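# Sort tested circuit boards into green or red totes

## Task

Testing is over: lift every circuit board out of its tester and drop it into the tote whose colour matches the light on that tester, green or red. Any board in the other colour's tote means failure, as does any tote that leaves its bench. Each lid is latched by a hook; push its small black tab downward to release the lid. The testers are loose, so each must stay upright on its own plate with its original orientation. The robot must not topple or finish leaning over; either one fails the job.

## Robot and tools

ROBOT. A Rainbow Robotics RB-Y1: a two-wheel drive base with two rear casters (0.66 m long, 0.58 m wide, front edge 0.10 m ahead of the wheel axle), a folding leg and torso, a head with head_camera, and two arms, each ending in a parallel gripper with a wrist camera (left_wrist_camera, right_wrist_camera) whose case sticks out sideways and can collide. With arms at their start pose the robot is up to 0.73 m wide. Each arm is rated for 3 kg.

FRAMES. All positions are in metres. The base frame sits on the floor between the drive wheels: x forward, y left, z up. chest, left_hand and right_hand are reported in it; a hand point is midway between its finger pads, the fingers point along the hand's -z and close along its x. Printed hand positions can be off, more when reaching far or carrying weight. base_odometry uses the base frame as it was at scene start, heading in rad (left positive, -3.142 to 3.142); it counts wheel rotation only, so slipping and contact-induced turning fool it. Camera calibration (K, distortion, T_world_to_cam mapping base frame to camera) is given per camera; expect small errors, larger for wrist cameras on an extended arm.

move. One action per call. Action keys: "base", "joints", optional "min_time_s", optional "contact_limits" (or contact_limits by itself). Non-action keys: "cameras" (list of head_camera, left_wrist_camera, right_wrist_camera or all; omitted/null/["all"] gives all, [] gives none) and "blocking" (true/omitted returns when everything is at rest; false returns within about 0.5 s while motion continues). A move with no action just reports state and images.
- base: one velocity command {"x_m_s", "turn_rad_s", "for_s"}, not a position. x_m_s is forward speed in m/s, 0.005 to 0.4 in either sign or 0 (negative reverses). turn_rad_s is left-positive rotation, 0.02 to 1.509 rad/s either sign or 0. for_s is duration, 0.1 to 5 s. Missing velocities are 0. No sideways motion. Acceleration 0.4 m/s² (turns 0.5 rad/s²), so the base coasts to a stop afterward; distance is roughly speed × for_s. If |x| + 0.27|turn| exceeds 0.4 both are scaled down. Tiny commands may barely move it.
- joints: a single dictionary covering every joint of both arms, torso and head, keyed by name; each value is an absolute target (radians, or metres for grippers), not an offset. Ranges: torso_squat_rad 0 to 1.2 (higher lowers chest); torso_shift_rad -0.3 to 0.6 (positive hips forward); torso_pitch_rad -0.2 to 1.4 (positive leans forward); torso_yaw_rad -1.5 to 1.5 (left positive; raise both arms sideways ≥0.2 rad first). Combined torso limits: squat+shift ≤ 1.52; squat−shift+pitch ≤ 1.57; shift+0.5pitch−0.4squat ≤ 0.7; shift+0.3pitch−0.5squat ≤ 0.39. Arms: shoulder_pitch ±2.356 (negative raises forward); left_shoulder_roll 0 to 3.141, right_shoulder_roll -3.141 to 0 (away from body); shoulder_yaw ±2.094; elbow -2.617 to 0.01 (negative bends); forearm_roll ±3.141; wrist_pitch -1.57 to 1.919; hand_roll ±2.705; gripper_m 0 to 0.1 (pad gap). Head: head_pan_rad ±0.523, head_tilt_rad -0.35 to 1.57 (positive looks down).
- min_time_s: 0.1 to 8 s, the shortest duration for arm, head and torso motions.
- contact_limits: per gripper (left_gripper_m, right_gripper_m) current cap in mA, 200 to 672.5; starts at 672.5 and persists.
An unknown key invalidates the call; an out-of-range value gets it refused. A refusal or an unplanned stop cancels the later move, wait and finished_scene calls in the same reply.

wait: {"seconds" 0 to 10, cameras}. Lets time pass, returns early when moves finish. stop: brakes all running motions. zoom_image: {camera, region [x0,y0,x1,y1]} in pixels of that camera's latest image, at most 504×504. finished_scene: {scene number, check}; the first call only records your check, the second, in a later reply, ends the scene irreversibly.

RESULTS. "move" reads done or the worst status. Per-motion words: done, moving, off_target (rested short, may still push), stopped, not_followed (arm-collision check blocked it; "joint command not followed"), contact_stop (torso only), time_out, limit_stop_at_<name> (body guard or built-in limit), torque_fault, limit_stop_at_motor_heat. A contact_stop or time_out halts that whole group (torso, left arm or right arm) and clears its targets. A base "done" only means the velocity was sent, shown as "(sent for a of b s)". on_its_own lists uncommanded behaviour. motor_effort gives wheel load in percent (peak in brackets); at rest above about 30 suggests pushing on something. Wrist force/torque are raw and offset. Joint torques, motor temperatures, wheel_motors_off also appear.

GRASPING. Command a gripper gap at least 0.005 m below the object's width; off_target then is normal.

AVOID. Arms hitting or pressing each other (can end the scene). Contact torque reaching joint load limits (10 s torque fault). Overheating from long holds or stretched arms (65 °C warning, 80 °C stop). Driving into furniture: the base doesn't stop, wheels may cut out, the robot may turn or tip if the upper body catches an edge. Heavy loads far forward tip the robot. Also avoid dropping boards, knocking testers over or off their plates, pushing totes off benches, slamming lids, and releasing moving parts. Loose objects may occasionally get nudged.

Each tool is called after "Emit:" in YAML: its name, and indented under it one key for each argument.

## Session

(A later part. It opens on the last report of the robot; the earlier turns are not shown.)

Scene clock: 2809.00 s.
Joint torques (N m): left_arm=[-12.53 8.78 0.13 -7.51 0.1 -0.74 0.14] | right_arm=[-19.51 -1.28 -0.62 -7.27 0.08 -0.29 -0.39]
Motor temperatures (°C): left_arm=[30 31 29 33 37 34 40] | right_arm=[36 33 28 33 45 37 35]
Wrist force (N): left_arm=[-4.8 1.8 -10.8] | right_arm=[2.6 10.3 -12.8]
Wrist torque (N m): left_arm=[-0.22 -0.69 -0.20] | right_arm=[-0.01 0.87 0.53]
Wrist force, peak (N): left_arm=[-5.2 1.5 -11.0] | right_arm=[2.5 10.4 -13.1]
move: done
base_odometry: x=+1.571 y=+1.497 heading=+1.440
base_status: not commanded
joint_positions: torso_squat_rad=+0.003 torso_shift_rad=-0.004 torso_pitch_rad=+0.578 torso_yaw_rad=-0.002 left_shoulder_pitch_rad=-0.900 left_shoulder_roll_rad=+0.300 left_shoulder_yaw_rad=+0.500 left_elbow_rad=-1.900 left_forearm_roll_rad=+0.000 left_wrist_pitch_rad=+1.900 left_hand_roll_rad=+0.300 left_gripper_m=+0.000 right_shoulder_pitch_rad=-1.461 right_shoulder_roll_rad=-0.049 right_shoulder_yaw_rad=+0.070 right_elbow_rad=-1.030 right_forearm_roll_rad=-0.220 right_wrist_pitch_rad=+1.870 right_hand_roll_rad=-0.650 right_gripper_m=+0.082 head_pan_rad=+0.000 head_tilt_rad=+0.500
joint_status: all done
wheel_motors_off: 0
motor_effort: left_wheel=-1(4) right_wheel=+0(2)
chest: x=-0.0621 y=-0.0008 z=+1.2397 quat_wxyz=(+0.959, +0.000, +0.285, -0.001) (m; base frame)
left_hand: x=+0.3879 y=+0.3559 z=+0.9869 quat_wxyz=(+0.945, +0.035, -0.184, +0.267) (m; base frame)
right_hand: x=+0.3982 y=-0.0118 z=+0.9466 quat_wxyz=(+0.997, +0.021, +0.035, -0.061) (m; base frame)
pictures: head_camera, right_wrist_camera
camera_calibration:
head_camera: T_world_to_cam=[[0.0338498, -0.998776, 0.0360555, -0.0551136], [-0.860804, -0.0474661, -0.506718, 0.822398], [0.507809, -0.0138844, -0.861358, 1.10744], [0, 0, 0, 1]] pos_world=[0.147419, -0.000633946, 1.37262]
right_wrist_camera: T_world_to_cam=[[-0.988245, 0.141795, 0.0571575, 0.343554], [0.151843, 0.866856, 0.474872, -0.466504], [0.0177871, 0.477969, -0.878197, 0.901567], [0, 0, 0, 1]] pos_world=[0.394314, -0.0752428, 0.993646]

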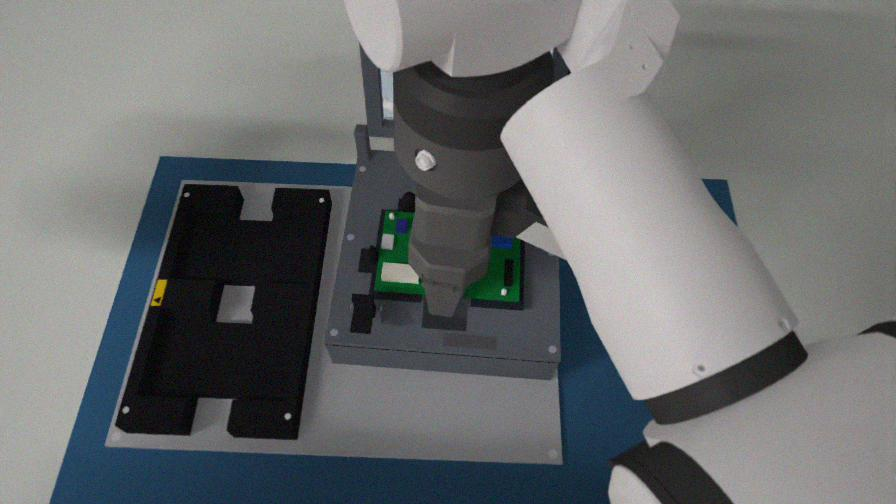

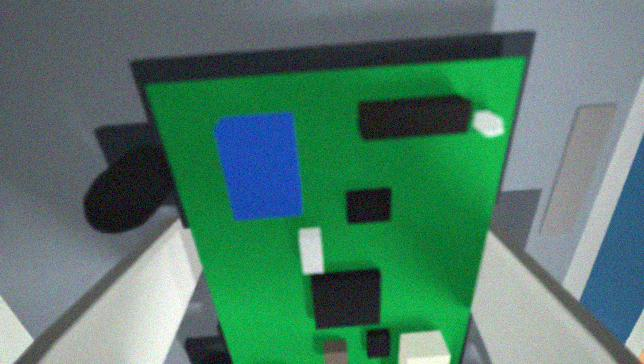

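Emit:
move:
  joints: {"torso_pitch_rad": 0.592}
  min_time_s: 0.8
  cameras: ["right_wrist_camera"]

Scene clock: 2819.27 s.
Joint torques (N m): left_arm=[-11.89 8.48 0.19 -7.48 0.1 -0.73 0.14] | right_arm=[-19.55 -0.92 -0.59 -7.32 -0.07 -0.3 -0.24]
Motor temperatures (°C): left_arm=[30 31 29 33 37 34 40] | right_arm=[36 33 28 33 45 36 35]
Wrist force (N): left_arm=[-5.0 1.6 -10.8] | right_arm=[2.6 10.5 -12.6]
Wrist torque (N m): left_arm=[-0.21 -0.70 -0.22] | right_arm=[-0.05 0.89 0.51]
Wrist force, peak (N): left_arm=[-5.2 1.5 -11.0] | right_arm=[2.4 10.5 -13.1]
move: done
base_odometry: x=+1.571 y=+1.497 heading=+1.440
base_status: not commanded
joint_positions: torso_squat_rad=+0.003 torso_shift_rad=-0.004 torso_pitch_rad=+0.592 torso_yaw_rad=-0.002 left_shoulder_pitch_rad=-0.900 left_shoulder_roll_rad=+0.300 left_shoulder_yaw_rad=+0.500 left_elbow_rad=-1.900 left_forearm_roll_rad=+0.000 left_wrist_pitch_rad=+1.900 left_hand_roll_rad=+0.300 left_gripper_m=+0.000 right_shoulder_pitch_rad=-1.461 right_shoulder_roll_rad=-0.049 right_shoulder_yaw_rad=+0.070 right_elbow_rad=-1.030 right_forearm_roll_rad=-0.220 right_wrist_pitch_rad=+1.870 right_hand_roll_rad=-0.650 right_gripper_m=+0.082 head_pan_rad=+0.000 head_tilt_rad=+0.500
joint_status: all done
wheel_motors_off: 0
motor_effort: left_wheel=-1(3) right_wheel=+2(2)
chest: x=-0.0584 y=-0.0008 z=+1.2373 quat_wxyz=(+0.957, +0.000, +0.292, -0.001) (m; base frame)
left_hand: x=+0.3879 y=+0.3559 z=+0.9782 quat_wxyz=(+0.947, +0.037, -0.177, +0.267) (m; base frame)
right_hand: x=+0.3977 y=-0.0118 z=+0.9378 quat_wxyz=(+0.997, +0.020, +0.042, -0.062) (m; base frame)
pictures: right_wrist_camera
camera_calibration:
right_wrist_camera: T_world_to_cam=[[-0.98735, 0.141786, 0.0709679, 0.330219], [0.15846, 0.866858, 0.472703, -0.462848], [0.0055037, 0.477968, -0.87836, 0.898889], [0, 0, 0, 1]] pos_world=[0.394437, -0.0752374, 0.984903]

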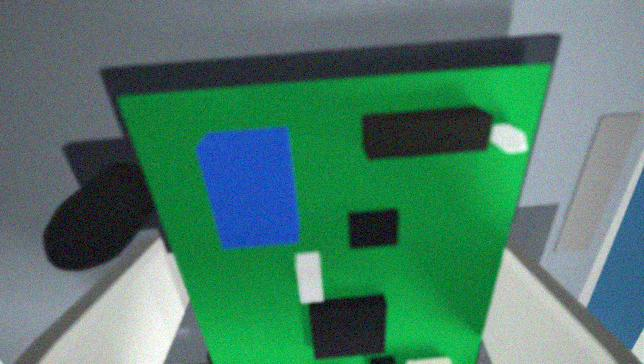

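Entering pockets. Slightly deeper, then grip.

Emit:
move:
  joints: {"torso_pitch_rad": 0.602}
  min_time_s: 0.8
  cameras: []

Emit:
move:
  joints: {"right_gripper_m": 0.04}
  cameras: ["right_wrist_camera"]

Scene clock: 2824.77 s.
Joint torques (N m): left_arm=[-12.25 8.47 0.19 -7.56 0.09 -0.71 0.15] | right_arm=[-19.71 -0.93 -0.54 -7.15 0 -0.3 -0.33]
Motor temperatures (°C): left_arm=[30 31 29 33 37 34 40] | right_arm=[36 33 28 33 45 36 35]
Wrist force (N): left_arm=[-4.9 1.4 -10.9] | right_arm=[2.1 10.4 -12.7]
Wrist torque (N m): left_arm=[-0.20 -0.70 -0.20] | right_arm=[-0.01 0.86 0.53]
Wrist force, peak (N): left_arm=[-5.3 1.5 -11.0] | right_arm=[2.7 10.8 -12.9]
move: done
base_odometry: x=+1.571 y=+1.497 heading=+1.440
base_status: not commanded
joint_positions: torso_squat_rad=+0.003 torso_shift_rad=-0.004 torso_pitch_rad=+0.602 torso_yaw_rad=-0.002 left_shoulder_pitch_rad=-0.900 left_shoulder_roll_rad=+0.300 left_shoulder_yaw_rad=+0.500 left_elbow_rad=-1.900 left_forearm_roll_rad=+0.000 left_wrist_pitch_rad=+1.900 left_hand_roll_rad=+0.300 left_gripper_m=+0.000 right_shoulder_pitch_rad=-1.461 right_shoulder_roll_rad=-0.049 right_shoulder_yaw_rad=+0.070 right_elbow_rad=-1.030 right_forearm_roll_rad=-0.220 right_wrist_pitch_rad=+1.870 right_hand_roll_rad=-0.650 right_gripper_m=+0.082 head_pan_rad=+0.000 head_tilt_rad=+0.500
joint_status: all done
wheel_motors_off: 0
motor_effort: left_wheel=-2(3) right_wheel=+1(3)
chest: x=-0.0559 y=-0.0008 z=+1.2356 quat_wxyz=(+0.955, +0.000, +0.296, -0.001) (m; base frame)
left_hand: x=+0.3879 y=+0.3559 z=+0.9720 quat_wxyz=(+0.947, +0.039, -0.172, +0.267) (m; base frame)
right_hand: x=+0.3972 y=-0.0118 z=+0.9315 quat_wxyz=(+0.997, +0.020, +0.047, -0.062) (m; base frame)
pictures: none
No camera images: "cameras" was empty.

Scene clock: 2825.73 s.
Joint torques (N m): left_arm=[-12.2 8.82 0.01 -7.62 0.17 -0.65 0.12] | right_arm=[-21.26 -3.74 -0.98 -8.16 1.64 -2.95 -0.42]
Motor temperatures (°C): left_arm=[30 31 29 33 37 34 40] | right_arm=[36 33 28 33 45 36 35]
Wrist force (N): left_arm=[-4.9 1.7 -10.6] | right_arm=[-10.6 9.8 -6.3]
Wrist torque (N m): left_arm=[-0.22 -0.71 -0.21] | right_arm=[-0.02 1.20 1.03]
Wrist force, peak (N): left_arm=[-4.8 1.2 -11.2] | right_arm=[-18.4 8.6 -8.7]
move: off_target
base_odometry: x=+1.571 y=+1.497 heading=+1.440
base_status: not commanded
joint_positions: torso_squat_rad=+0.003 torso_shift_rad=-0.005 torso_pitch_rad=+0.601 torso_yaw_rad=-0.002 left_shoulder_pitch_rad=-0.900 left_shoulder_roll_rad=+0.300 left_shoulder_yaw_rad=+0.500 left_elbow_rad=-1.900 left_forearm_roll_rad=+0.000 left_wrist_pitch_rad=+1.900 left_hand_roll_rad=+0.300 left_gripper_m=+0.000 right_shoulder_pitch_rad=-1.460 right_shoulder_roll_rad=-0.048 right_shoulder_yaw_rad=+0.070 right_elbow_rad=-1.030 right_forearm_roll_rad=-0.220 right_wrist_pitch_rad=+1.871 right_hand_roll_rad=-0.650 right_gripper_m=+0.070 head_pan_rad=+0.000 head_tilt_rad=+0.500
joint_status: right_gripper_m off_target (ended at +0.070, target +0.040)
wheel_motors_off: 0
motor_effort: left_wheel=+0(3) right_wheel=+2(2)
chest: x=-0.0561 y=-0.0008 z=+1.2356 quat_wxyz=(+0.955, +0.000, +0.296, -0.001) (m; base frame)
left_hand: x=+0.3877 y=+0.3559 z=+0.9722 quat_wxyz=(+0.947, +0.039, -0.172, +0.267) (m; base frame)
right_hand: x=+0.3965 y=-0.0115 z=+0.9315 quat_wxyz=(+0.997, +0.020, +0.048, -0.061) (m; base frame)
pictures: right_wrist_camera
camera_calibration:
right_wrist_camera: T_world_to_cam=[[-0.986566, 0.141182, 0.0821832, 0.318714], [0.163292, 0.866845, 0.471078, -0.460316], [-0.00473211, 0.47817, -0.878255, 0.897165], [0, 0, 0, 1]] pos_world=[0.393843, -0.0749716, 0.978592]

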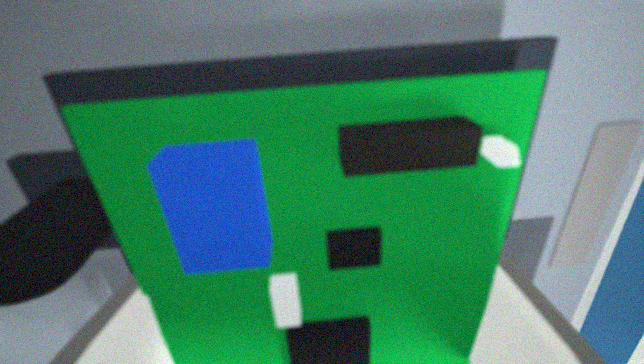

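Gripped (.070).

Emit:
move:
  joints: {"torso_pitch_rad": 0.555}
  min_time_s: 2.5
  cameras: []

Emit:
move:
  joints: {"torso_pitch_rad": 0.3}
  cameras: ["head_camera","right_wrist_camera"]

Scene clock: 2832.07 s.
Joint torques (N m): left_arm=[-12.72 8.65 0.13 -7.31 0.17 -0.74 0.16] | right_arm=[-24.65 -8.26 -1.53 -10.02 2.45 1.02 -0.3]
Motor temperatures (°C): left_arm=[30 31 29 33 37 34 40] | right_arm=[36 33 28 33 45 36 35]
Wrist force (N): left_arm=[-5.0 1.5 -10.6] | right_arm=[2.0 24.0 -31.3]
Wrist torque (N m): left_arm=[-0.20 -0.71 -0.22] | right_arm=[-0.20 1.40 0.96]
Wrist force, peak (N): left_arm=[-5.1 1.3 -11.1] | right_arm=[2.5 24.6 -31.7]
move: done
base_odometry: x=+1.571 y=+1.497 heading=+1.441
base_status: not commanded
joint_positions: torso_squat_rad=+0.003 torso_shift_rad=-0.004 torso_pitch_rad=+0.556 torso_yaw_rad=-0.002 left_shoulder_pitch_rad=-0.900 left_shoulder_roll_rad=+0.300 left_shoulder_yaw_rad=+0.500 left_elbow_rad=-1.900 left_forearm_roll_rad=+0.000 left_wrist_pitch_rad=+1.900 left_hand_roll_rad=+0.300 left_gripper_m=+0.000 right_shoulder_pitch_rad=-1.459 right_shoulder_roll_rad=-0.047 right_shoulder_yaw_rad=+0.070 right_elbow_rad=-1.030 right_forearm_roll_rad=-0.221 right_wrist_pitch_rad=+1.870 right_hand_roll_rad=-0.650 right_gripper_m=+0.070 head_pan_rad=+0.000 head_tilt_rad=+0.500
joint_status: all done
wheel_motors_off: 0
motor_effort: left_wheel=+0(2) right_wheel=+2(3)
chest: x=-0.0677 y=-0.0006 z=+1.2434 quat_wxyz=(+0.962, +0.000, +0.274, -0.001) (m; base frame)
left_hand: x=+0.3876 y=+0.3561 z=+1.0006 quat_wxyz=(+0.943, +0.033, -0.194, +0.268) (m; base frame)
right_hand: x=+0.3980 y=-0.0109 z=+0.9598 quat_wxyz=(+0.998, +0.022, +0.026, -0.060) (m; base frame)
pictures: none
No camera images: "cameras" was empty.

Scene clock: 2833.70 s.
Joint torques (N m): left_arm=[-15.62 8.76 -0.66 -6.53 0.21 -1.22 0.18] | right_arm=[-23.09 -6.42 -2.93 -7.66 0.46 -0.68 -0.35]
Motor temperatures (°C): left_arm=[30 31 29 33 37 34 40] | right_arm=[36 33 28 33 45 36 35]
Wrist force (N): left_arm=[-6.5 2.3 -9.7] | right_arm=[1.0 10.2 -12.3]
Wrist torque (N m): left_arm=[-0.23 -0.79 -0.21] | right_arm=[-0.02 0.78 0.52]
Wrist force, peak (N): left_arm=[-5.4 1.6 -10.9] | right_arm=[2.4 22.3 -38.5]
move: done
base_odometry: x=+1.571 y=+1.497 heading=+1.441
base_status: not commanded
joint_positions: torso_squat_rad=+0.003 torso_shift_rad=-0.004 torso_pitch_rad=+0.300 torso_yaw_rad=-0.002 left_shoulder_pitch_rad=-0.900 left_shoulder_roll_rad=+0.300 left_shoulder_yaw_rad=+0.500 left_elbow_rad=-1.900 left_forearm_roll_rad=+0.000 left_wrist_pitch_rad=+1.900 left_hand_roll_rad=+0.300 left_gripper_m=+0.000 right_shoulder_pitch_rad=-1.460 right_shoulder_roll_rad=-0.049 right_shoulder_yaw_rad=+0.070 right_elbow_rad=-1.030 right_forearm_roll_rad=-0.220 right_wrist_pitch_rad=+1.870 right_hand_roll_rad=-0.650 right_gripper_m=+0.040 head_pan_rad=+0.000 head_tilt_rad=+0.500
joint_status: all done
wheel_motors_off: 0
on_its_own: right_gripper_m moved -0.030 to your old target +0.040
motor_effort: left_wheel=+1(2) right_wheel=-1(2)
chest: x=-0.1397 y=-0.0007 z=+1.2761 quat_wxyz=(+0.989, +0.000, +0.149, -0.001) (m; base frame)
left_hand: x=+0.3624 y=+0.3559 z=+1.1565 quat_wxyz=(+0.911, -0.002, -0.313, +0.270) (m; base frame)
right_hand: x=+0.3831 y=-0.0117 z=+1.1203 quat_wxyz=(+0.993, +0.029, -0.103, -0.058) (m; base frame)
pictures: head_camera, right_wrist_camera
camera_calibration:
head_camera: T_world_to_cam=[[0.0225587, -0.998777, 0.0439946, -0.0654777], [-0.688701, -0.047424, -0.723493, 1.0747], [0.724694, -0.0139781, -0.688929, 0.988494], [0, 0, 0, 1]] pos_world=[0.0252697, -0.000613691, 1.46142]
right_wrist_camera: T_world_to_cam=[[-0.966164, 0.141408, -0.215708, 0.615925], [0.0156802, 0.866971, 0.498112, -0.520699], [0.25745, 0.477876, -0.839854, 0.919512], [0, 0, 0, 1]] pos_world=[0.366522, -0.0750784, 1.16448]

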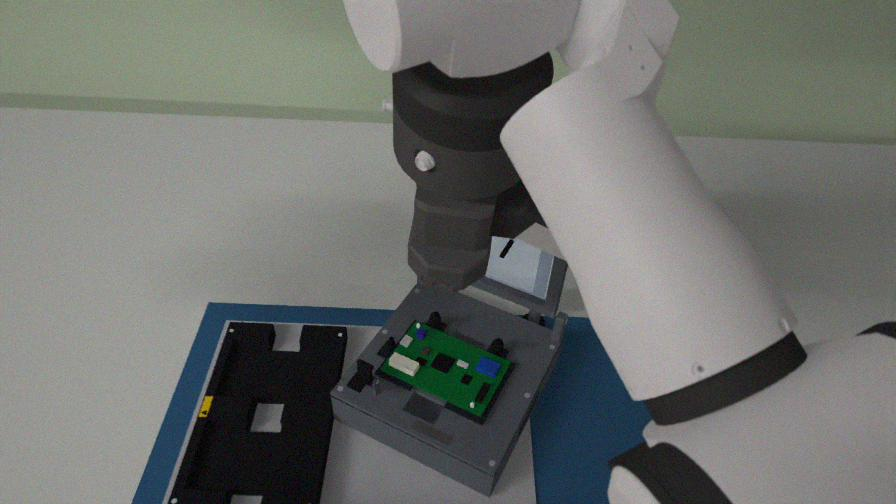

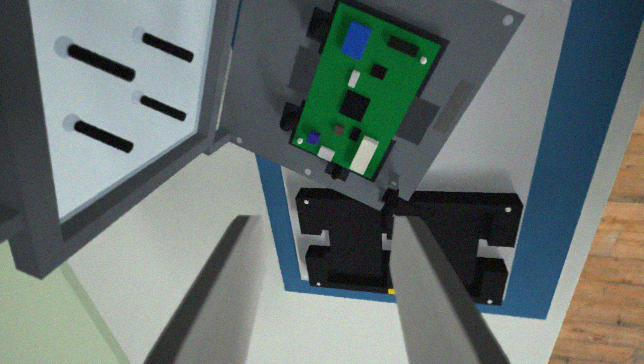

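Emit:
move:
  base: {"x_m_s": 0.01, "for_s": 0.5}
  joints: {"right_hand_roll_rad": -1.05,"right_gripper_m": 0.082,"torso_pitch_rad":0.42}
  cameras: ["head_camera","right_wrist_camera"]

Scene clock: 2848.17 s.
Joint torques (N m): left_arm=[-14.35 8.76 -0.26 -7.05 0.22 -0.96 0.13] | right_arm=[-22.36 -4.94 -2.63 -7.79 0.21 -0.27 0.39]
Motor temperatures (°C): left_arm=[30 31 29 33 37 34 40] | right_arm=[36 33 28 33 45 36 35]
Wrist force (N): left_arm=[-5.9 1.9 -10.3] | right_arm=[1.7 9.8 -12.9]
Wrist torque (N m): left_arm=[-0.22 -0.78 -0.22] | right_arm=[0.02 0.82 0.53]
Wrist force, peak (N): left_arm=[-6.0 2.3 -11.0] | right_arm=[1.8 9.9 -13.6]
move: done
base_odometry: x=+1.571 y=+1.502 heading=+1.441
base_status: done (sent for 0.5 of 0.5 s)
joint_positions: torso_squat_rad=+0.003 torso_shift_rad=-0.004 torso_pitch_rad=+0.420 torso_yaw_rad=-0.002 left_shoulder_pitch_rad=-0.900 left_shoulder_roll_rad=+0.300 left_shoulder_yaw_rad=+0.500 left_elbow_rad=-1.900 left_forearm_roll_rad=+0.000 left_wrist_pitch_rad=+1.900 left_hand_roll_rad=+0.300 left_gripper_m=+0.000 right_shoulder_pitch_rad=-1.460 right_shoulder_roll_rad=-0.049 right_shoulder_yaw_rad=+0.070 right_elbow_rad=-1.030 right_forearm_roll_rad=-0.220 right_wrist_pitch_rad=+1.870 right_hand_roll_rad=-1.050 right_gripper_m=+0.082 head_pan_rad=+0.000 head_tilt_rad=+0.500
joint_status: all done
wheel_motors_off: 0
motor_effort: left_wheel=+0(14) right_wheel=-6(10)
chest: x=-0.1048 y=-0.0007 z=+1.2630 quat_wxyz=(+0.978, +0.000, +0.208, -0.001) (m; base frame)
left_hand: x=+0.3793 y=+0.3559 z=+1.0840 quat_wxyz=(+0.928, +0.014, -0.257, +0.269) (m; base frame)
right_hand: x=+0.3956 y=-0.0117 z=+1.0456 quat_wxyz=(+0.965, +0.033, -0.037, -0.256) (m; base frame)
pictures: head_camera, right_wrist_camera
camera_calibration:
head_camera: T_world_to_cam=[[0.027732, -0.998776, 0.0409647, -0.0613135], [-0.77052, -0.0474653, -0.635647, 0.969719], [0.636813, -0.0139364, -0.770892, 1.04851], [0, 0, 0, 1]] pos_world=[0.0811821, -0.000597999, 1.4272]
right_wrist_camera: T_world_to_cam=[[-0.854044, 0.515533, -0.0695323, 0.418996], [0.411039, 0.750696, 0.517207, -0.661413], [0.318835, 0.413137, -0.853031, 0.842335], [0, 0, 0, 1]] pos_world=[0.361142, -0.0674859, 1.08976]

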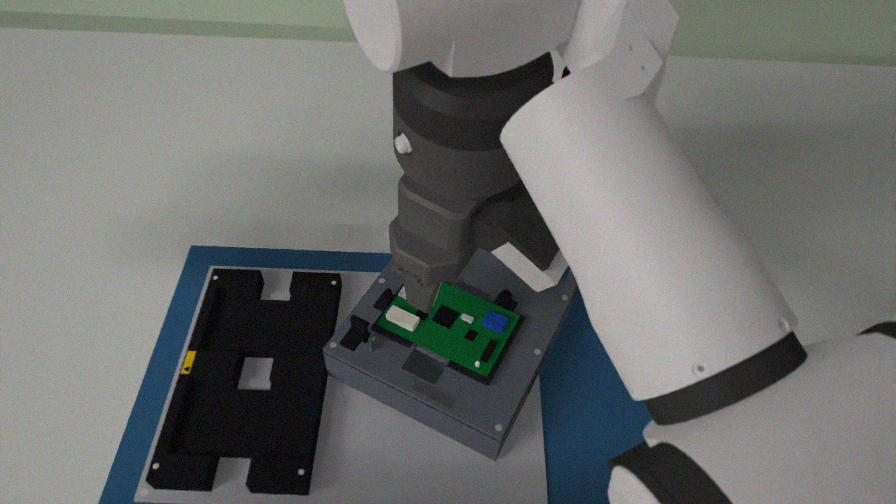

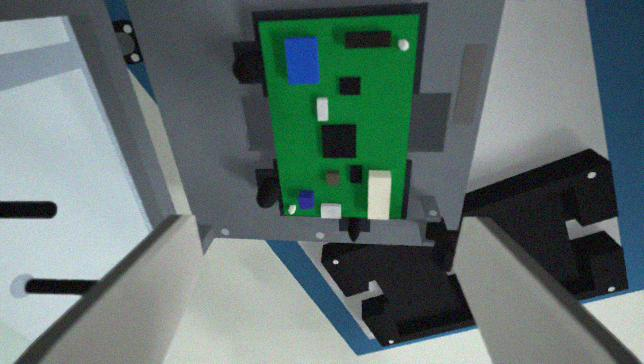

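Emit:
move:
  joints: {"torso_pitch_rad": 0.565,"right_shoulder_roll_rad":-0.063}
  cameras: ["head_camera","right_wrist_camera"]

Scene clock: 2857.27 s.
Joint torques (N m): left_arm=[-12.61 8.76 0.28 -7.51 0.04 -0.78 0.16] | right_arm=[-12.16 -1.68 -0.73 -2.97 0.37 -1.83 0.15]
Motor temperatures (°C): left_arm=[30 31 29 33 37 34 40] | right_arm=[36 33 28 33 45 35 35]
Wrist force (N): left_arm=[-5.2 1.9 -10.6] | right_arm=[1.9 4.7 17.4]
Wrist torque (N m): left_arm=[-0.22 -0.72 -0.20] | right_arm=[-0.15 2.15 0.76]
Wrist force, peak (N): left_arm=[-5.2 1.5 -11.5] | right_arm=[2.8 5.7 19.4]
move: done
base_odometry: x=+1.571 y=+1.502 heading=+1.441
base_status: not commanded
joint_positions: torso_squat_rad=+0.003 torso_shift_rad=-0.005 torso_pitch_rad=+0.564 torso_yaw_rad=-0.002 left_shoulder_pitch_rad=-0.900 left_shoulder_roll_rad=+0.300 left_shoulder_yaw_rad=+0.500 left_elbow_rad=-1.900 left_forearm_roll_rad=+0.000 left_wrist_pitch_rad=+1.900 left_hand_roll_rad=+0.300 left_gripper_m=+0.000 right_shoulder_pitch_rad=-1.462 right_shoulder_roll_rad=-0.063 right_shoulder_yaw_rad=+0.070 right_elbow_rad=-1.031 right_forearm_roll_rad=-0.220 right_wrist_pitch_rad=+1.870 right_hand_roll_rad=-1.050 right_gripper_m=+0.082 head_pan_rad=+0.000 head_tilt_rad=+0.500
joint_status: all done
wheel_motors_off: 0
motor_effort: left_wheel=+3(4) right_wheel=-4(7)
chest: x=-0.0659 y=-0.0008 z=+1.2420 quat_wxyz=(+0.961, +0.000, +0.278, -0.001) (m; base frame)
left_hand: x=+0.3875 y=+0.3558 z=+0.9955 quat_wxyz=(+0.944, +0.034, -0.190, +0.268) (m; base frame)
right_hand: x=+0.4027 y=-0.0187 z=+0.9568 quat_wxyz=(+0.964, +0.012, +0.028, -0.263) (m; base frame)
pictures: head_camera, right_wrist_camera
camera_calibration:
head_camera: T_world_to_cam=[[0.0333238, -0.998778, 0.0364972, -0.0556771], [-0.853658, -0.0474351, -0.51867, 0.835552], [0.519767, -0.013872, -0.854195, 1.10331], [0, 0, 0, 1]] pos_world=[0.141664, -0.000669363, 1.37785]
right_wrist_camera: T_world_to_cam=[[-0.850458, 0.524269, 0.0431655, 0.31347], [0.484814, 0.749313, 0.451094, -0.579644], [0.204151, 0.404564, -0.891432, 0.849941], [0, 0, 0, 1]] pos_world=[0.374097, -0.0738636, 1.00561]

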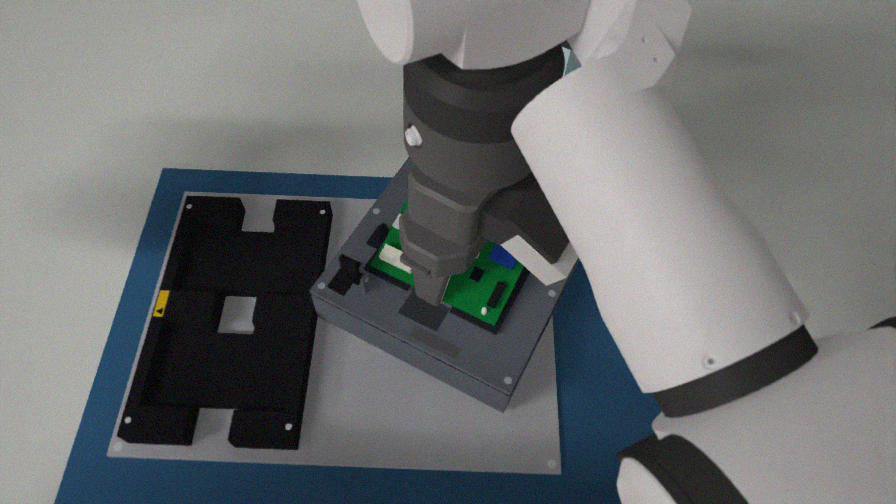

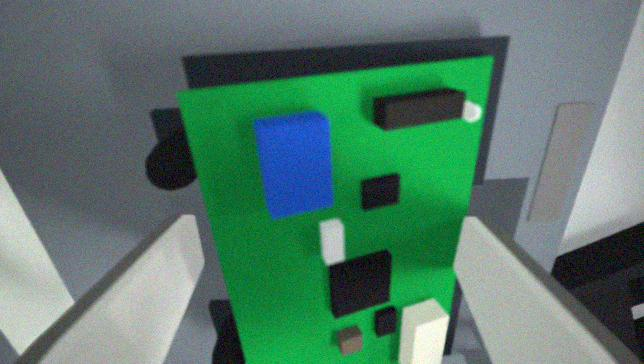

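Emit:
move:
  joints: {"torso_pitch_rad": 0.53}
  cameras: ["right_wrist_camera"]

Emit:
zoom_image:
  camera: "right_wrist_camera"
  region: [130, 20, 570, 364]

Scene clock: 2864.77 s.
Joint torques (N m): left_arm=[-13 8.74 0.04 -7.34 0.12 -0.88 0.11] | right_arm=[-19.73 -1.97 -0.68 -6.87 0.21 -0.33 0.08]
Motor temperatures (°C): left_arm=[30 31 29 33 37 34 40] | right_arm=[36 33 28 33 45 35 35]
Wrist force (N): left_arm=[-5.2 1.6 -10.6] | right_arm=[2.1 10.7 -12.8]
Wrist torque (N m): left_arm=[-0.20 -0.71 -0.19] | right_arm=[-0.06 0.85 0.51]
Wrist force, peak (N): left_arm=[-5.0 2.0 -11.1] | right_arm=[2.3 5.3 17.7]
move: done
base_odometry: x=+1.571 y=+1.502 heading=+1.441
base_status: not commanded
joint_positions: torso_squat_rad=+0.003 torso_shift_rad=-0.004 torso_pitch_rad=+0.530 torso_yaw_rad=-0.002 left_shoulder_pitch_rad=-0.900 left_shoulder_roll_rad=+0.300 left_shoulder_yaw_rad=+0.500 left_elbow_rad=-1.900 left_forearm_roll_rad=+0.000 left_wrist_pitch_rad=+1.900 left_hand_roll_rad=+0.300 left_gripper_m=+0.000 right_shoulder_pitch_rad=-1.461 right_shoulder_roll_rad=-0.063 right_shoulder_yaw_rad=+0.070 right_elbow_rad=-1.030 right_forearm_roll_rad=-0.220 right_wrist_pitch_rad=+1.870 right_hand_roll_rad=-1.050 right_gripper_m=+0.082 head_pan_rad=+0.000 head_tilt_rad=+0.500
joint_status: all done
wheel_motors_off: 0
motor_effort: left_wheel=+5(5) right_wheel=-5(6)
chest: x=-0.0748 y=-0.0008 z=+1.2475 quat_wxyz=(+0.965, +0.000, +0.262, -0.001) (m; base frame)
left_hand: x=+0.3868 y=+0.3558 z=+1.0166 quat_wxyz=(+0.941, +0.029, -0.206, +0.268) (m; base frame)
right_hand: x=+0.4029 y=-0.0191 z=+0.9774 quat_wxyz=(+0.965, +0.016, +0.012, -0.263) (m; base frame)
pictures: right_wrist_camera
camera_calibration:
right_wrist_camera: T_world_to_cam=[[-0.851007, 0.524919, 0.0156808, 0.340004], [0.470729, 0.749235, 0.465899, -0.597475], [0.232811, 0.403865, -0.884699, 0.850338], [0, 0, 0, 1]] pos_world=[0.372627, -0.0742478, 1.02532]

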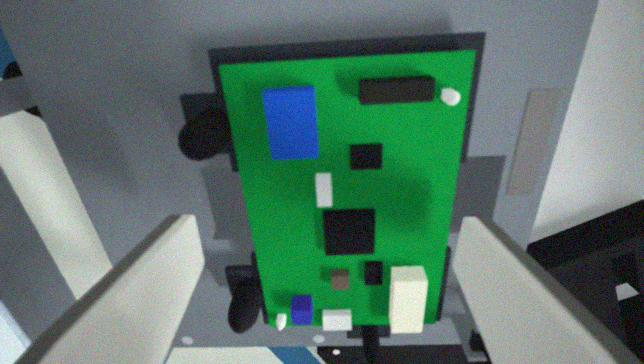

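Scaled by 1.145 from the camera's 644x364 image, which has a finer 1265x715 frame.

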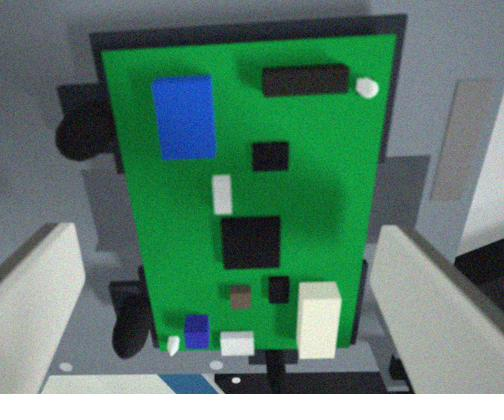

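Emit:
move:
  base: {"x_m_s": -0.01, "for_s": 0.4}
  joints: {"right_shoulder_roll_rad":-0.059}
  cameras: []

Emit:
move:
  joints: {"torso_pitch_rad": 0.568}
  min_time_s: 1
  cameras: ["right_wrist_camera"]

Scene clock: 2873.50 s.
Joint torques (N m): left_arm=[-12.97 8.65 0.25 -7.3 0.11 -0.85 0.14] | right_arm=[-20.59 -1.64 -1.24 -7.39 0.06 -0.31 0.09]
Motor temperatures (°C): left_arm=[30 31 29 33 37 34 40] | right_arm=[36 33 28 33 45 35 35]
Wrist force (N): left_arm=[-5.4 1.7 -10.5] | right_arm=[2.1 10.3 -12.8]
Wrist torque (N m): left_arm=[-0.22 -0.74 -0.21] | right_arm=[0.00 0.82 0.51]
Wrist force, peak (N): left_arm=[-5.4 2.4 -10.8] | right_arm=[2.3 10.9 -13.3]
move: done
base_odometry: x=+1.571 y=+1.498 heading=+1.441
base_status: done (sent for 0.4 of 0.4 s)
joint_positions: torso_squat_rad=+0.003 torso_shift_rad=-0.004 torso_pitch_rad=+0.530 torso_yaw_rad=-0.002 left_shoulder_pitch_rad=-0.900 left_shoulder_roll_rad=+0.300 left_shoulder_yaw_rad=+0.500 left_elbow_rad=-1.900 left_forearm_roll_rad=+0.000 left_wrist_pitch_rad=+1.900 left_hand_roll_rad=+0.300 left_gripper_m=+0.000 right_shoulder_pitch_rad=-1.460 right_shoulder_roll_rad=-0.059 right_shoulder_yaw_rad=+0.070 right_elbow_rad=-1.030 right_forearm_roll_rad=-0.220 right_wrist_pitch_rad=+1.870 right_hand_roll_rad=-1.050 right_gripper_m=+0.082 head_pan_rad=+0.000 head_tilt_rad=+0.500
joint_status: all done
wheel_motors_off: 0
motor_effort: left_wheel=+2(9) right_wheel=+5(15)
chest: x=-0.0747 y=-0.0008 z=+1.2475 quat_wxyz=(+0.965, +0.000, +0.262, -0.001) (m; base frame)
left_hand: x=+0.3869 y=+0.3559 z=+1.0165 quat_wxyz=(+0.941, +0.029, -0.206, +0.268) (m; base frame)
right_hand: x=+0.4018 y=-0.0171 z=+0.9771 quat_wxyz=(+0.965, +0.017, +0.013, -0.262) (m; base frame)
pictures: none
No camera images: "cameras" was empty.

Scene clock: 2874.80 s.
Joint torques (N m): left_arm=[-12.57 8.67 0.28 -7.44 0.02 -0.61 0.15] | right_arm=[-20.3 -1.23 -1.12 -7.38 0.17 -0.21 0.27]
Motor temperatures (°C): left_arm=[30 31 29 33 37 34 40] | right_arm=[36 33 28 33 45 35 35]
Wrist force (N): left_arm=[-5.2 1.6 -10.7] | right_arm=[2.4 10.5 -13.0]
Wrist torque (N m): left_arm=[-0.20 -0.74 -0.20] | right_arm=[-0.04 0.86 0.52]
Wrist force, peak (N): left_arm=[-5.1 1.5 -11.0] | right_arm=[2.6 10.9 -13.1]
move: done
base_odometry: x=+1.571 y=+1.498 heading=+1.441
base_status: not commanded
joint_positions: torso_squat_rad=+0.003 torso_shift_rad=-0.004 torso_pitch_rad=+0.568 torso_yaw_rad=-0.002 left_shoulder_pitch_rad=-0.900 left_shoulder_roll_rad=+0.300 left_shoulder_yaw_rad=+0.500 left_elbow_rad=-1.900 left_forearm_roll_rad=+0.000 left_wrist_pitch_rad=+1.900 left_hand_roll_rad=+0.300 left_gripper_m=+0.000 right_shoulder_pitch_rad=-1.460 right_shoulder_roll_rad=-0.059 right_shoulder_yaw_rad=+0.070 right_elbow_rad=-1.030 right_forearm_roll_rad=-0.220 right_wrist_pitch_rad=+1.870 right_hand_roll_rad=-1.050 right_gripper_m=+0.082 head_pan_rad=+0.000 head_tilt_rad=+0.500
joint_status: all done
wheel_motors_off: 0
motor_effort: left_wheel=+1(3) right_wheel=+4(5)
chest: x=-0.0646 y=-0.0008 z=+1.2414 quat_wxyz=(+0.960, +0.000, +0.280, -0.001) (m; base frame)
left_hand: x=+0.3878 y=+0.3559 z=+0.9931 quat_wxyz=(+0.944, +0.034, -0.188, +0.268) (m; base frame)
right_hand: x=+0.4012 y=-0.0171 z=+0.9530 quat_wxyz=(+0.965, +0.012, +0.032, -0.262) (m; base frame)
pictures: right_wrist_camera
camera_calibration:
right_wrist_camera: T_world_to_cam=[[-0.851214, 0.522379, 0.0505494, 0.304736], [0.486693, 0.749666, 0.448475, -0.57666], [0.196379, 0.40635, -0.892365, 0.850308], [0, 0, 0, 1]] pos_world=[0.37307, -0.0724078, 1.002]

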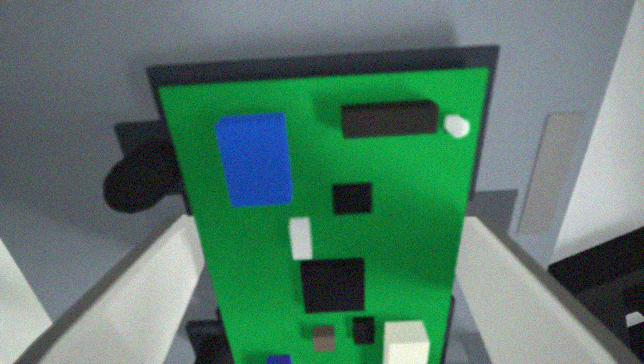

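Emit:
move:
  joints: {"torso_pitch_rad": 0.582}
  min_time_s: 0.8
  cameras: ["right_wrist_camera"]

Scene clock: 2879.40 s.
Joint torques (N m): left_arm=[-12.24 8.72 0.53 -7.47 0.1 -0.65 0.07] | right_arm=[-20.09 -1.19 -1.02 -7.35 -0.03 -0.02 0.16]
Motor temperatures (°C): left_arm=[30 31 29 33 37 34 40] | right_arm=[36 33 28 33 45 35 35]
Wrist force (N): left_arm=[-5.1 1.4 -10.6] | right_arm=[2.8 10.4 -13.0]
Wrist torque (N m): left_arm=[-0.18 -0.73 -0.21] | right_arm=[0.00 0.91 0.53]
Wrist force, peak (N): left_arm=[-5.2 1.6 -11.1] | right_arm=[2.7 10.7 -13.2]
move: done
base_odometry: x=+1.571 y=+1.498 heading=+1.441
base_status: not commanded
joint_positions: torso_squat_rad=+0.003 torso_shift_rad=-0.004 torso_pitch_rad=+0.582 torso_yaw_rad=-0.002 left_shoulder_pitch_rad=-0.900 left_shoulder_roll_rad=+0.300 left_shoulder_yaw_rad=+0.500 left_elbow_rad=-1.900 left_forearm_roll_rad=+0.000 left_wrist_pitch_rad=+1.900 left_hand_roll_rad=+0.300 left_gripper_m=+0.000 right_shoulder_pitch_rad=-1.460 right_shoulder_roll_rad=-0.059 right_shoulder_yaw_rad=+0.070 right_elbow_rad=-1.030 right_forearm_roll_rad=-0.220 right_wrist_pitch_rad=+1.870 right_hand_roll_rad=-1.050 right_gripper_m=+0.082 head_pan_rad=+0.000 head_tilt_rad=+0.500
joint_status: all done
wheel_motors_off: 0
motor_effort: left_wheel=+1(3) right_wheel=+3(4)
chest: x=-0.0610 y=-0.0008 z=+1.2390 quat_wxyz=(+0.958, +0.000, +0.287, -0.001) (m; base frame)
left_hand: x=+0.3879 y=+0.3559 z=+0.9844 quat_wxyz=(+0.946, +0.036, -0.182, +0.267) (m; base frame)
right_hand: x=+0.4008 y=-0.0171 z=+0.9442 quat_wxyz=(+0.964, +0.010, +0.038, -0.262) (m; base frame)
pictures: right_wrist_camera
camera_calibration:
right_wrist_camera: T_world_to_cam=[[-0.850432, 0.522364, 0.0624534, 0.293242], [0.492906, 0.749672, 0.441628, -0.568511], [0.183871, 0.406358, -0.895022, 0.850025], [0, 0, 0, 1]] pos_world=[0.37331, -0.0723974, 0.993548]

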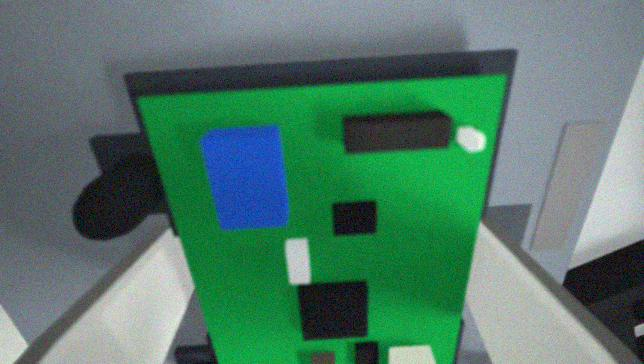

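Emit:
move:
  joints: {"torso_pitch_rad": 0.592}
  min_time_s: 0.8
  cameras: []

Emit:
move:
  joints: {"right_gripper_m": 0.05}
  cameras: ["head_camera","right_wrist_camera"]

Scene clock: 2887.40 s.
Joint torques (N m): left_arm=[-12.13 8.73 0.42 -7.56 0.07 -0.73 0.1] | right_arm=[-19.12 -1.75 -1.15 -6.61 0.35 1.14 0.05]
Motor temperatures (°C): left_arm=[30 31 29 33 37 34 40] | right_arm=[36 33 28 33 45 35 35]
Wrist force (N): left_arm=[-5.1 1.5 -10.7] | right_arm=[2.3 17.0 -10.6]
Wrist torque (N m): left_arm=[-0.20 -0.72 -0.20] | right_arm=[0.04 0.76 0.84]
Wrist force, peak (N): left_arm=[-5.1 1.7 -11.0] | right_arm=[2.4 17.2 -10.6]
move: done
base_odometry: x=+1.571 y=+1.498 heading=+1.441
base_status: not commanded
joint_positions: torso_squat_rad=+0.003 torso_shift_rad=-0.004 torso_pitch_rad=+0.592 torso_yaw_rad=-0.002 left_shoulder_pitch_rad=-0.900 left_shoulder_roll_rad=+0.300 left_shoulder_yaw_rad=+0.500 left_elbow_rad=-1.900 left_forearm_roll_rad=+0.000 left_wrist_pitch_rad=+1.900 left_hand_roll_rad=+0.300 left_gripper_m=+0.000 right_shoulder_pitch_rad=-1.461 right_shoulder_roll_rad=-0.059 right_shoulder_yaw_rad=+0.070 right_elbow_rad=-1.030 right_forearm_roll_rad=-0.220 right_wrist_pitch_rad=+1.870 right_hand_roll_rad=-1.050 right_gripper_m=+0.082 head_pan_rad=+0.000 head_tilt_rad=+0.500
joint_status: all done
wheel_motors_off: 0
motor_effort: left_wheel=+1(3) right_wheel=+2(4)
chest: x=-0.0585 y=-0.0008 z=+1.2373 quat_wxyz=(+0.957, +0.000, +0.292, -0.001) (m; base frame)
left_hand: x=+0.3879 y=+0.3559 z=+0.9783 quat_wxyz=(+0.946, +0.037, -0.177, +0.267) (m; base frame)
right_hand: x=+0.4005 y=-0.0168 z=+0.9381 quat_wxyz=(+0.964, +0.009, +0.043, -0.262) (m; base frame)
pictures: none
No camera images: "cameras" was empty.

Scene clock: 2888.23 s.
Joint torques (N m): left_arm=[-12.12 8.61 0.25 -7.46 0.1 -0.77 0.1] | right_arm=[-19.54 -3.98 -0.85 -6.93 1.45 -0.34 0]
Motor temperatures (°C): left_arm=[30 31 29 33 37 34 40] | right_arm=[36 33 28 33 45 35 35]
Wrist force (N): left_arm=[-5.0 1.6 -10.7] | right_arm=[-4.1 11.9 -10.8]
Wrist torque (N m): left_arm=[-0.20 -0.69 -0.18] | right_arm=[0.01 1.09 0.85]
Wrist force, peak (N): left_arm=[-5.2 1.4 -11.0] | right_arm=[4.1 16.9 -11.7]
move: off_target
base_odometry: x=+1.571 y=+1.498 heading=+1.441
base_status: not commanded
joint_positions: torso_squat_rad=+0.003 torso_shift_rad=-0.004 torso_pitch_rad=+0.592 torso_yaw_rad=-0.002 left_shoulder_pitch_rad=-0.900 left_shoulder_roll_rad=+0.300 left_shoulder_yaw_rad=+0.500 left_elbow_rad=-1.900 left_forearm_roll_rad=+0.000 left_wrist_pitch_rad=+1.900 left_hand_roll_rad=+0.300 left_gripper_m=+0.000 right_shoulder_pitch_rad=-1.461 right_shoulder_roll_rad=-0.058 right_shoulder_yaw_rad=+0.070 right_elbow_rad=-1.030 right_forearm_roll_rad=-0.220 right_wrist_pitch_rad=+1.870 right_hand_roll_rad=-1.050 right_gripper_m=+0.070 head_pan_rad=+0.000 head_tilt_rad=+0.500
joint_status: right_gripper_m off_target (ended at +0.070, target +0.050)
wheel_motors_off: 0
motor_effort: left_wheel=+1(2) right_wheel=+2(4)
chest: x=-0.0585 y=-0.0007 z=+1.2373 quat_wxyz=(+0.957, +0.000, +0.292, -0.001) (m; base frame)
left_hand: x=+0.3878 y=+0.3559 z=+0.9783 quat_wxyz=(+0.946, +0.037, -0.177, +0.267) (m; base frame)
right_hand: x=+0.4001 y=-0.0165 z=+0.9380 quat_wxyz=(+0.964, +0.009, +0.043, -0.262) (m; base frame)
pictures: head_camera, right_wrist_camera
camera_calibration:
head_camera: T_world_to_cam=[[0.0344389, -0.998774, 0.0355636, -0.0544866], [-0.86775, -0.0475367, -0.494723, 0.808997], [0.495807, -0.0138226, -0.868323, 1.11152], [0, 0, 0, 1]] pos_world=[0.152783, -0.000598651, 1.36733]
right_wrist_camera: T_world_to_cam=[[-0.850183, 0.521609, 0.0715049, 0.284183], [0.496746, 0.749723, 0.437217, -0.563293], [0.174448, 0.407234, -0.896509, 0.849577], [0, 0, 0, 1]] pos_world=[0.373215, -0.0718954, 0.987614]

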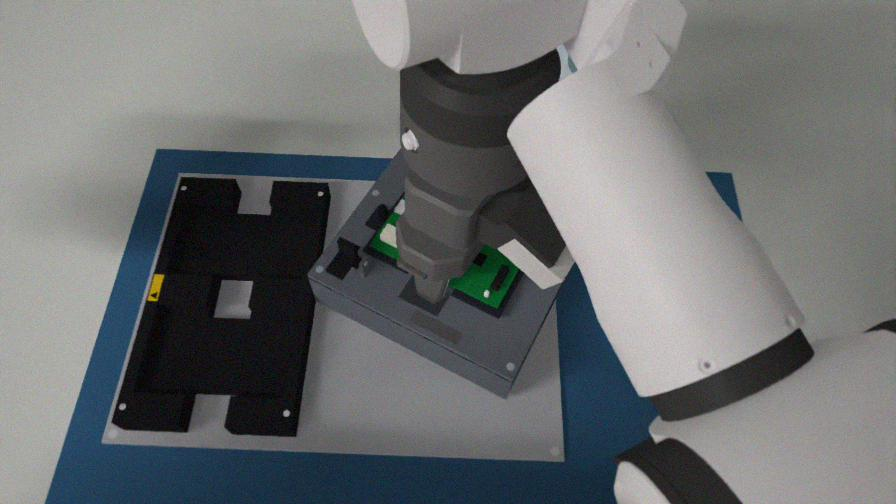

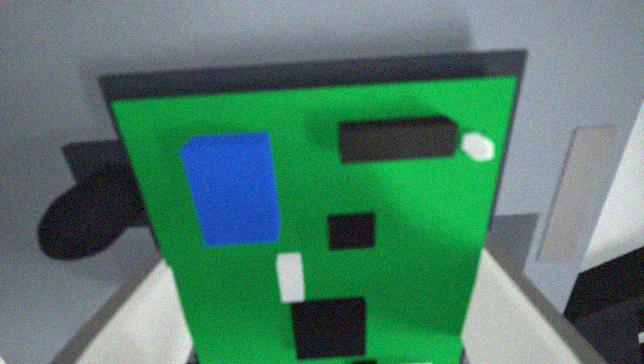

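Emit:
move:
  joints: {"right_hand_roll_rad": -0.85,"right_shoulder_roll_rad":-0.053}
  min_time_s: 2
  cameras: ["head_camera"]

Scene clock: 2895.00 s.
Joint torques (N m): left_arm=[-12.24 8.5 0.16 -7.43 0.04 -0.71 0.15] | right_arm=[-19.63 6.3 -0.22 -7.15 -1.82 0.05 2.72]
Motor temperatures (°C): left_arm=[30 31 29 33 37 34 40] | right_arm=[36 33 28 33 45 35 35]
Wrist force (N): left_arm=[-5.0 1.5 -10.7] | right_arm=[7.9 6.6 -9.5]
Wrist torque (N m): left_arm=[-0.19 -0.73 -0.21] | right_arm=[0.05 1.05 -1.88]
Wrist force, peak (N): left_arm=[-5.1 1.3 -11.1] | right_arm=[-1.6 14.2 -11.1]
move: done
base_odometry: x=+1.571 y=+1.498 heading=+1.441
base_status: not commanded
joint_positions: torso_squat_rad=+0.003 torso_shift_rad=-0.004 torso_pitch_rad=+0.592 torso_yaw_rad=-0.002 left_shoulder_pitch_rad=-0.900 left_shoulder_roll_rad=+0.300 left_shoulder_yaw_rad=+0.500 left_elbow_rad=-1.900 left_forearm_roll_rad=+0.000 left_wrist_pitch_rad=+1.900 left_hand_roll_rad=+0.300 left_gripper_m=+0.000 right_shoulder_pitch_rad=-1.461 right_shoulder_roll_rad=-0.055 right_shoulder_yaw_rad=+0.070 right_elbow_rad=-1.030 right_forearm_roll_rad=-0.220 right_wrist_pitch_rad=+1.870 right_hand_roll_rad=-0.851 right_gripper_m=+0.071 head_pan_rad=+0.000 head_tilt_rad=+0.500
joint_status: all done
wheel_motors_off: 0
motor_effort: left_wheel=+2(3) right_wheel=+3(4)
chest: x=-0.0585 y=-0.0008 z=+1.2373 quat_wxyz=(+0.957, +0.000, +0.292, -0.001) (m; base frame)
left_hand: x=+0.3879 y=+0.3558 z=+0.9783 quat_wxyz=(+0.947, +0.037, -0.177, +0.267) (m; base frame)
right_hand: x=+0.3993 y=-0.0150 z=+0.9379 quat_wxyz=(+0.986, +0.014, +0.043, -0.163) (m; base frame)
pictures: head_camera
camera_calibration:
head_camera: T_world_to_cam=[[0.0342724, -0.998778, 0.0356055, -0.0545685], [-0.867763, -0.0474127, -0.494712, 0.808989], [0.495795, -0.0139422, -0.868327, 1.11152], [0, 0, 0, 1]] pos_world=[0.152794, -0.00064844, 1.36732]

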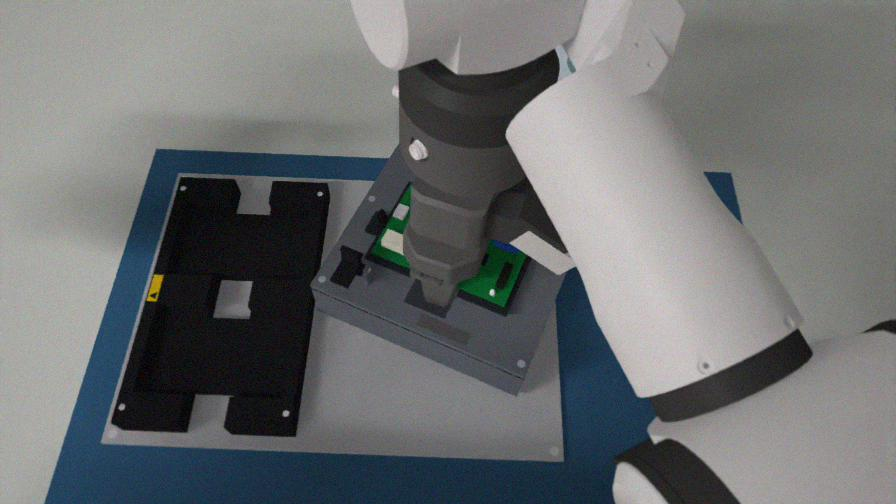

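Emit:
move:
  joints: {"right_hand_roll_rad": -0.65,"right_shoulder_roll_rad":-0.049}
  min_time_s: 2
  cameras: ["head_camera","right_wrist_camera"]

Scene clock: 2902.87 s.
Joint torques (N m): left_arm=[-12.2 8.53 0.33 -7.34 0.06 -0.73 0.1] | right_arm=[-18.03 26.17 6.67 -7.19 -10.14 1.52 9.48]
Motor temperatures (°C): left_arm=[30 31 29 33 37 34 40] | right_arm=[36 33 28 33 45 35 36]
Wrist force (N): left_arm=[-4.9 1.7 -10.8] | right_arm=[35.0 -11.6 1.7]
Wrist torque (N m): left_arm=[-0.21 -0.72 -0.22] | right_arm=[-0.43 2.29 -8.28]
Wrist force, peak (N): left_arm=[-4.9 2.0 -11.1] | right_arm=[35.2 -12.3 1.8]
move: done
base_odometry: x=+1.571 y=+1.498 heading=+1.440
base_status: not commanded
joint_positions: torso_squat_rad=+0.003 torso_shift_rad=-0.004 torso_pitch_rad=+0.592 torso_yaw_rad=-0.003 left_shoulder_pitch_rad=-0.900 left_shoulder_roll_rad=+0.300 left_shoulder_yaw_rad=+0.500 left_elbow_rad=-1.900 left_forearm_roll_rad=+0.000 left_wrist_pitch_rad=+1.900 left_hand_roll_rad=+0.300 left_gripper_m=+0.000 right_shoulder_pitch_rad=-1.461 right_shoulder_roll_rad=-0.056 right_shoulder_yaw_rad=+0.068 right_elbow_rad=-1.030 right_forearm_roll_rad=-0.217 right_wrist_pitch_rad=+1.870 right_hand_roll_rad=-0.652 right_gripper_m=+0.072 head_pan_rad=+0.000 head_tilt_rad=+0.500
joint_status: all done
wheel_motors_off: 0
motor_effort: left_wheel=-12(12) right_wheel=+1(4)
chest: x=-0.0583 y=-0.0011 z=+1.2373 quat_wxyz=(+0.957, +0.000, +0.292, -0.001) (m; base frame)
left_hand: x=+0.3883 y=+0.3553 z=+0.9782 quat_wxyz=(+0.947, +0.037, -0.177, +0.267) (m; base frame)
right_hand: x=+0.4002 y=-0.0164 z=+0.9380 quat_wxyz=(+0.997, +0.018, +0.040, -0.067) (m; base frame)
pictures: head_camera, right_wrist_camera
camera_calibration:
head_camera: T_world_to_cam=[[0.0336154, -0.998806, 0.0354437, -0.0547155], [-0.867891, -0.0467589, -0.494549, 0.808925], [0.495616, -0.0141368, -0.868427, 1.1115], [0, 0, 0, 1]] pos_world=[0.153021, -0.00111268, 1.36725]
right_wrist_camera: T_world_to_cam=[[-0.98616, 0.151834, 0.0666008, 0.337166], [0.165254, 0.86758, 0.469037, -0.458655], [0.0134343, 0.473552, -0.880664, 0.900194], [0, 0, 0, 1]] pos_world=[0.3962, -0.079562, 0.985439]

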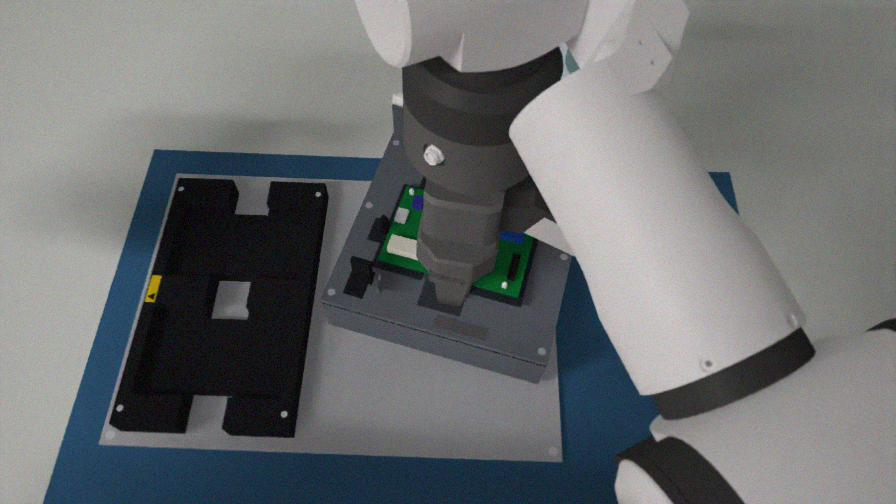

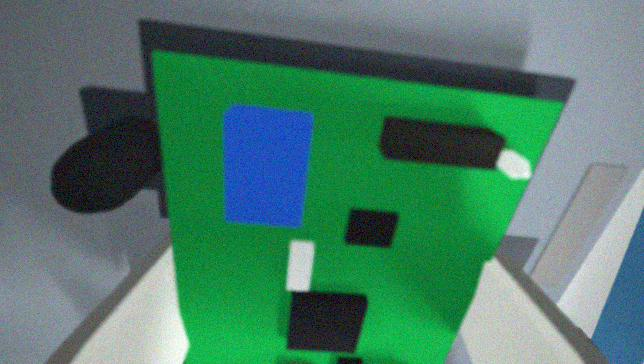

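Emit:
move:
  joints: {"right_hand_roll_rad": -0.48,"right_shoulder_roll_rad":-0.058}
  min_time_s: 2
  cameras: ["head_camera"]

Scene clock: 2911.53 s.
Joint torques (N m): left_arm=[-12.27 8.72 0.68 -7.36 0.11 -0.76 0.12] | right_arm=[-18.23 -2.26 1.45 -6.65 -0.57 -0.4 2.12]
Motor temperatures (°C): left_arm=[30 31 29 33 37 34 40] | right_arm=[36 34 28 33 47 35 37]
Wrist force (N): left_arm=[-4.9 1.6 -10.8] | right_arm=[0.5 10.4 -7.6]
Wrist torque (N m): left_arm=[-0.21 -0.70 -0.22] | right_arm=[0.06 0.97 -1.21]
Wrist force, peak (N): left_arm=[-4.9 1.7 -11.3] | right_arm=[40.3 -21.1 4.1]
move: done
base_odometry: x=+1.571 y=+1.498 heading=+1.441
base_status: not commanded
joint_positions: torso_squat_rad=+0.003 torso_shift_rad=-0.004 torso_pitch_rad=+0.592 torso_yaw_rad=-0.002 left_shoulder_pitch_rad=-0.900 left_shoulder_roll_rad=+0.300 left_shoulder_yaw_rad=+0.500 left_elbow_rad=-1.900 left_forearm_roll_rad=+0.000 left_wrist_pitch_rad=+1.900 left_hand_roll_rad=+0.300 left_gripper_m=+0.000 right_shoulder_pitch_rad=-1.461 right_shoulder_roll_rad=-0.058 right_shoulder_yaw_rad=+0.069 right_elbow_rad=-1.030 right_forearm_roll_rad=-0.220 right_wrist_pitch_rad=+1.870 right_hand_roll_rad=-0.481 right_gripper_m=+0.071 head_pan_rad=+0.000 head_tilt_rad=+0.500
joint_status: all done
wheel_motors_off: 0
motor_effort: left_wheel=-3(19) right_wheel=+3(5)
chest: x=-0.0585 y=-0.0008 z=+1.2373 quat_wxyz=(+0.957, +0.000, +0.291, -0.001) (m; base frame)
left_hand: x=+0.3879 y=+0.3558 z=+0.9784 quat_wxyz=(+0.947, +0.037, -0.177, +0.267) (m; base frame)
right_hand: x=+0.4002 y=-0.0164 z=+0.9382 quat_wxyz=(+0.999, +0.021, +0.039, +0.020) (m; base frame)
pictures: head_camera
camera_calibration:
head_camera: T_world_to_cam=[[0.0342439, -0.998781, 0.0355473, -0.054543], [-0.867715, -0.0473605, -0.4948, 0.809089], [0.495881, -0.013901, -0.868279, 1.11149], [0, 0, 0, 1]] pos_world=[0.152761, -0.00070684, 1.36736]

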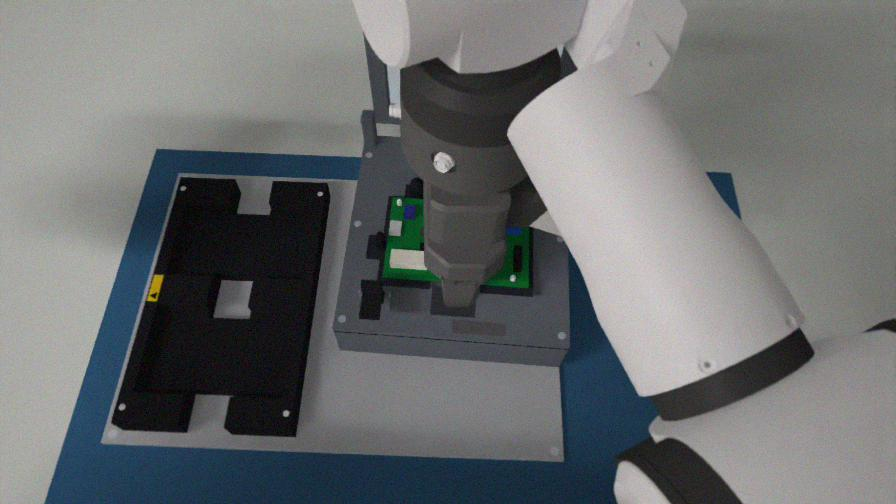

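Emit:
move:
  base: {"x_m_s": -0.01, "for_s": 0.6}
  joints: {"right_shoulder_roll_rad":-0.044}
  min_time_s: 1.5
  cameras: ["head_camera"]

Scene clock: 2922.47 s.
Joint torques (N m): left_arm=[-12.42 8.55 0.46 -7.33 0.1 -0.7 0.13] | right_arm=[-17.4 12.66 1.18 -6.13 -3.98 0.14 0.71]
Motor temperatures (°C): left_arm=[30 31 29 33 37 34 40] | right_arm=[36 34 28 33 46 35 37]
Wrist force (N): left_arm=[-4.8 1.6 -10.7] | right_arm=[10.0 -5.4 -3.6]
Wrist torque (N m): left_arm=[-0.21 -0.69 -0.22] | right_arm=[-0.10 0.83 0.02]
Wrist force, peak (N): left_arm=[-5.1 1.8 -11.1] | right_arm=[18.2 9.5 -7.3]
move: done
base_odometry: x=+1.570 y=+1.492 heading=+1.440
base_status: done (sent for 0.6 of 0.6 s)
joint_positions: torso_squat_rad=+0.003 torso_shift_rad=-0.004 torso_pitch_rad=+0.592 torso_yaw_rad=-0.003 left_shoulder_pitch_rad=-0.900 left_shoulder_roll_rad=+0.300 left_shoulder_yaw_rad=+0.500 left_elbow_rad=-1.900 left_forearm_roll_rad=+0.000 left_wrist_pitch_rad=+1.900 left_hand_roll_rad=+0.300 left_gripper_m=+0.000 right_shoulder_pitch_rad=-1.461 right_shoulder_roll_rad=-0.047 right_shoulder_yaw_rad=+0.069 right_elbow_rad=-1.030 right_forearm_roll_rad=-0.219 right_wrist_pitch_rad=+1.870 right_hand_roll_rad=-0.480 right_gripper_m=+0.071 head_pan_rad=+0.000 head_tilt_rad=+0.500
joint_status: all done
wheel_motors_off: 0
motor_effort: left_wheel=-6(19) right_wheel=+6(10)
chest: x=-0.0584 y=-0.0009 z=+1.2373 quat_wxyz=(+0.957, +0.000, +0.292, -0.001) (m; base frame)
left_hand: x=+0.3880 y=+0.3556 z=+0.9783 quat_wxyz=(+0.947, +0.037, -0.177, +0.267) (m; base frame)
right_hand: x=+0.3976 y=-0.0113 z=+0.9381 quat_wxyz=(+0.999, +0.024, +0.040, +0.024) (m; base frame)
pictures: head_camera
camera_calibration:
head_camera: T_world_to_cam=[[0.0341092, -0.998787, 0.0355081, -0.0545919], [-0.867792, -0.0472221, -0.494679, 0.809003], [0.495756, -0.0139405, -0.86835, 1.1115], [0, 0, 0, 1]] pos_world=[0.152877, -0.000828031, 1.36731]

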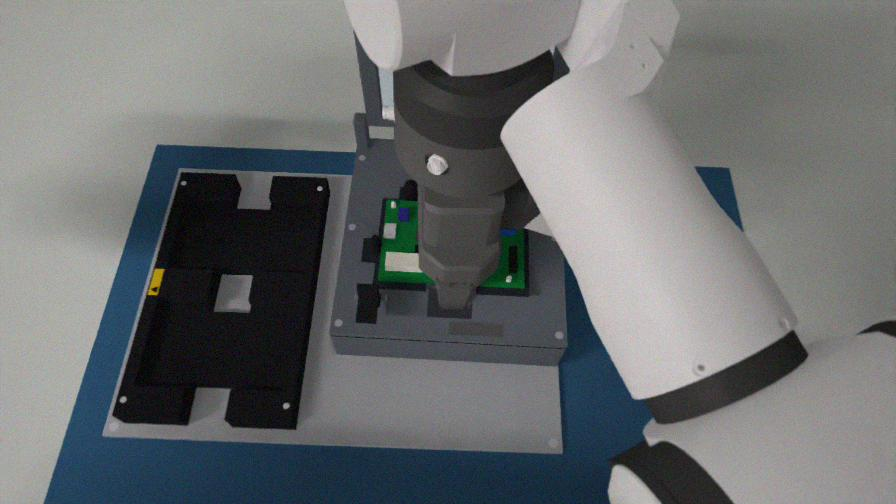

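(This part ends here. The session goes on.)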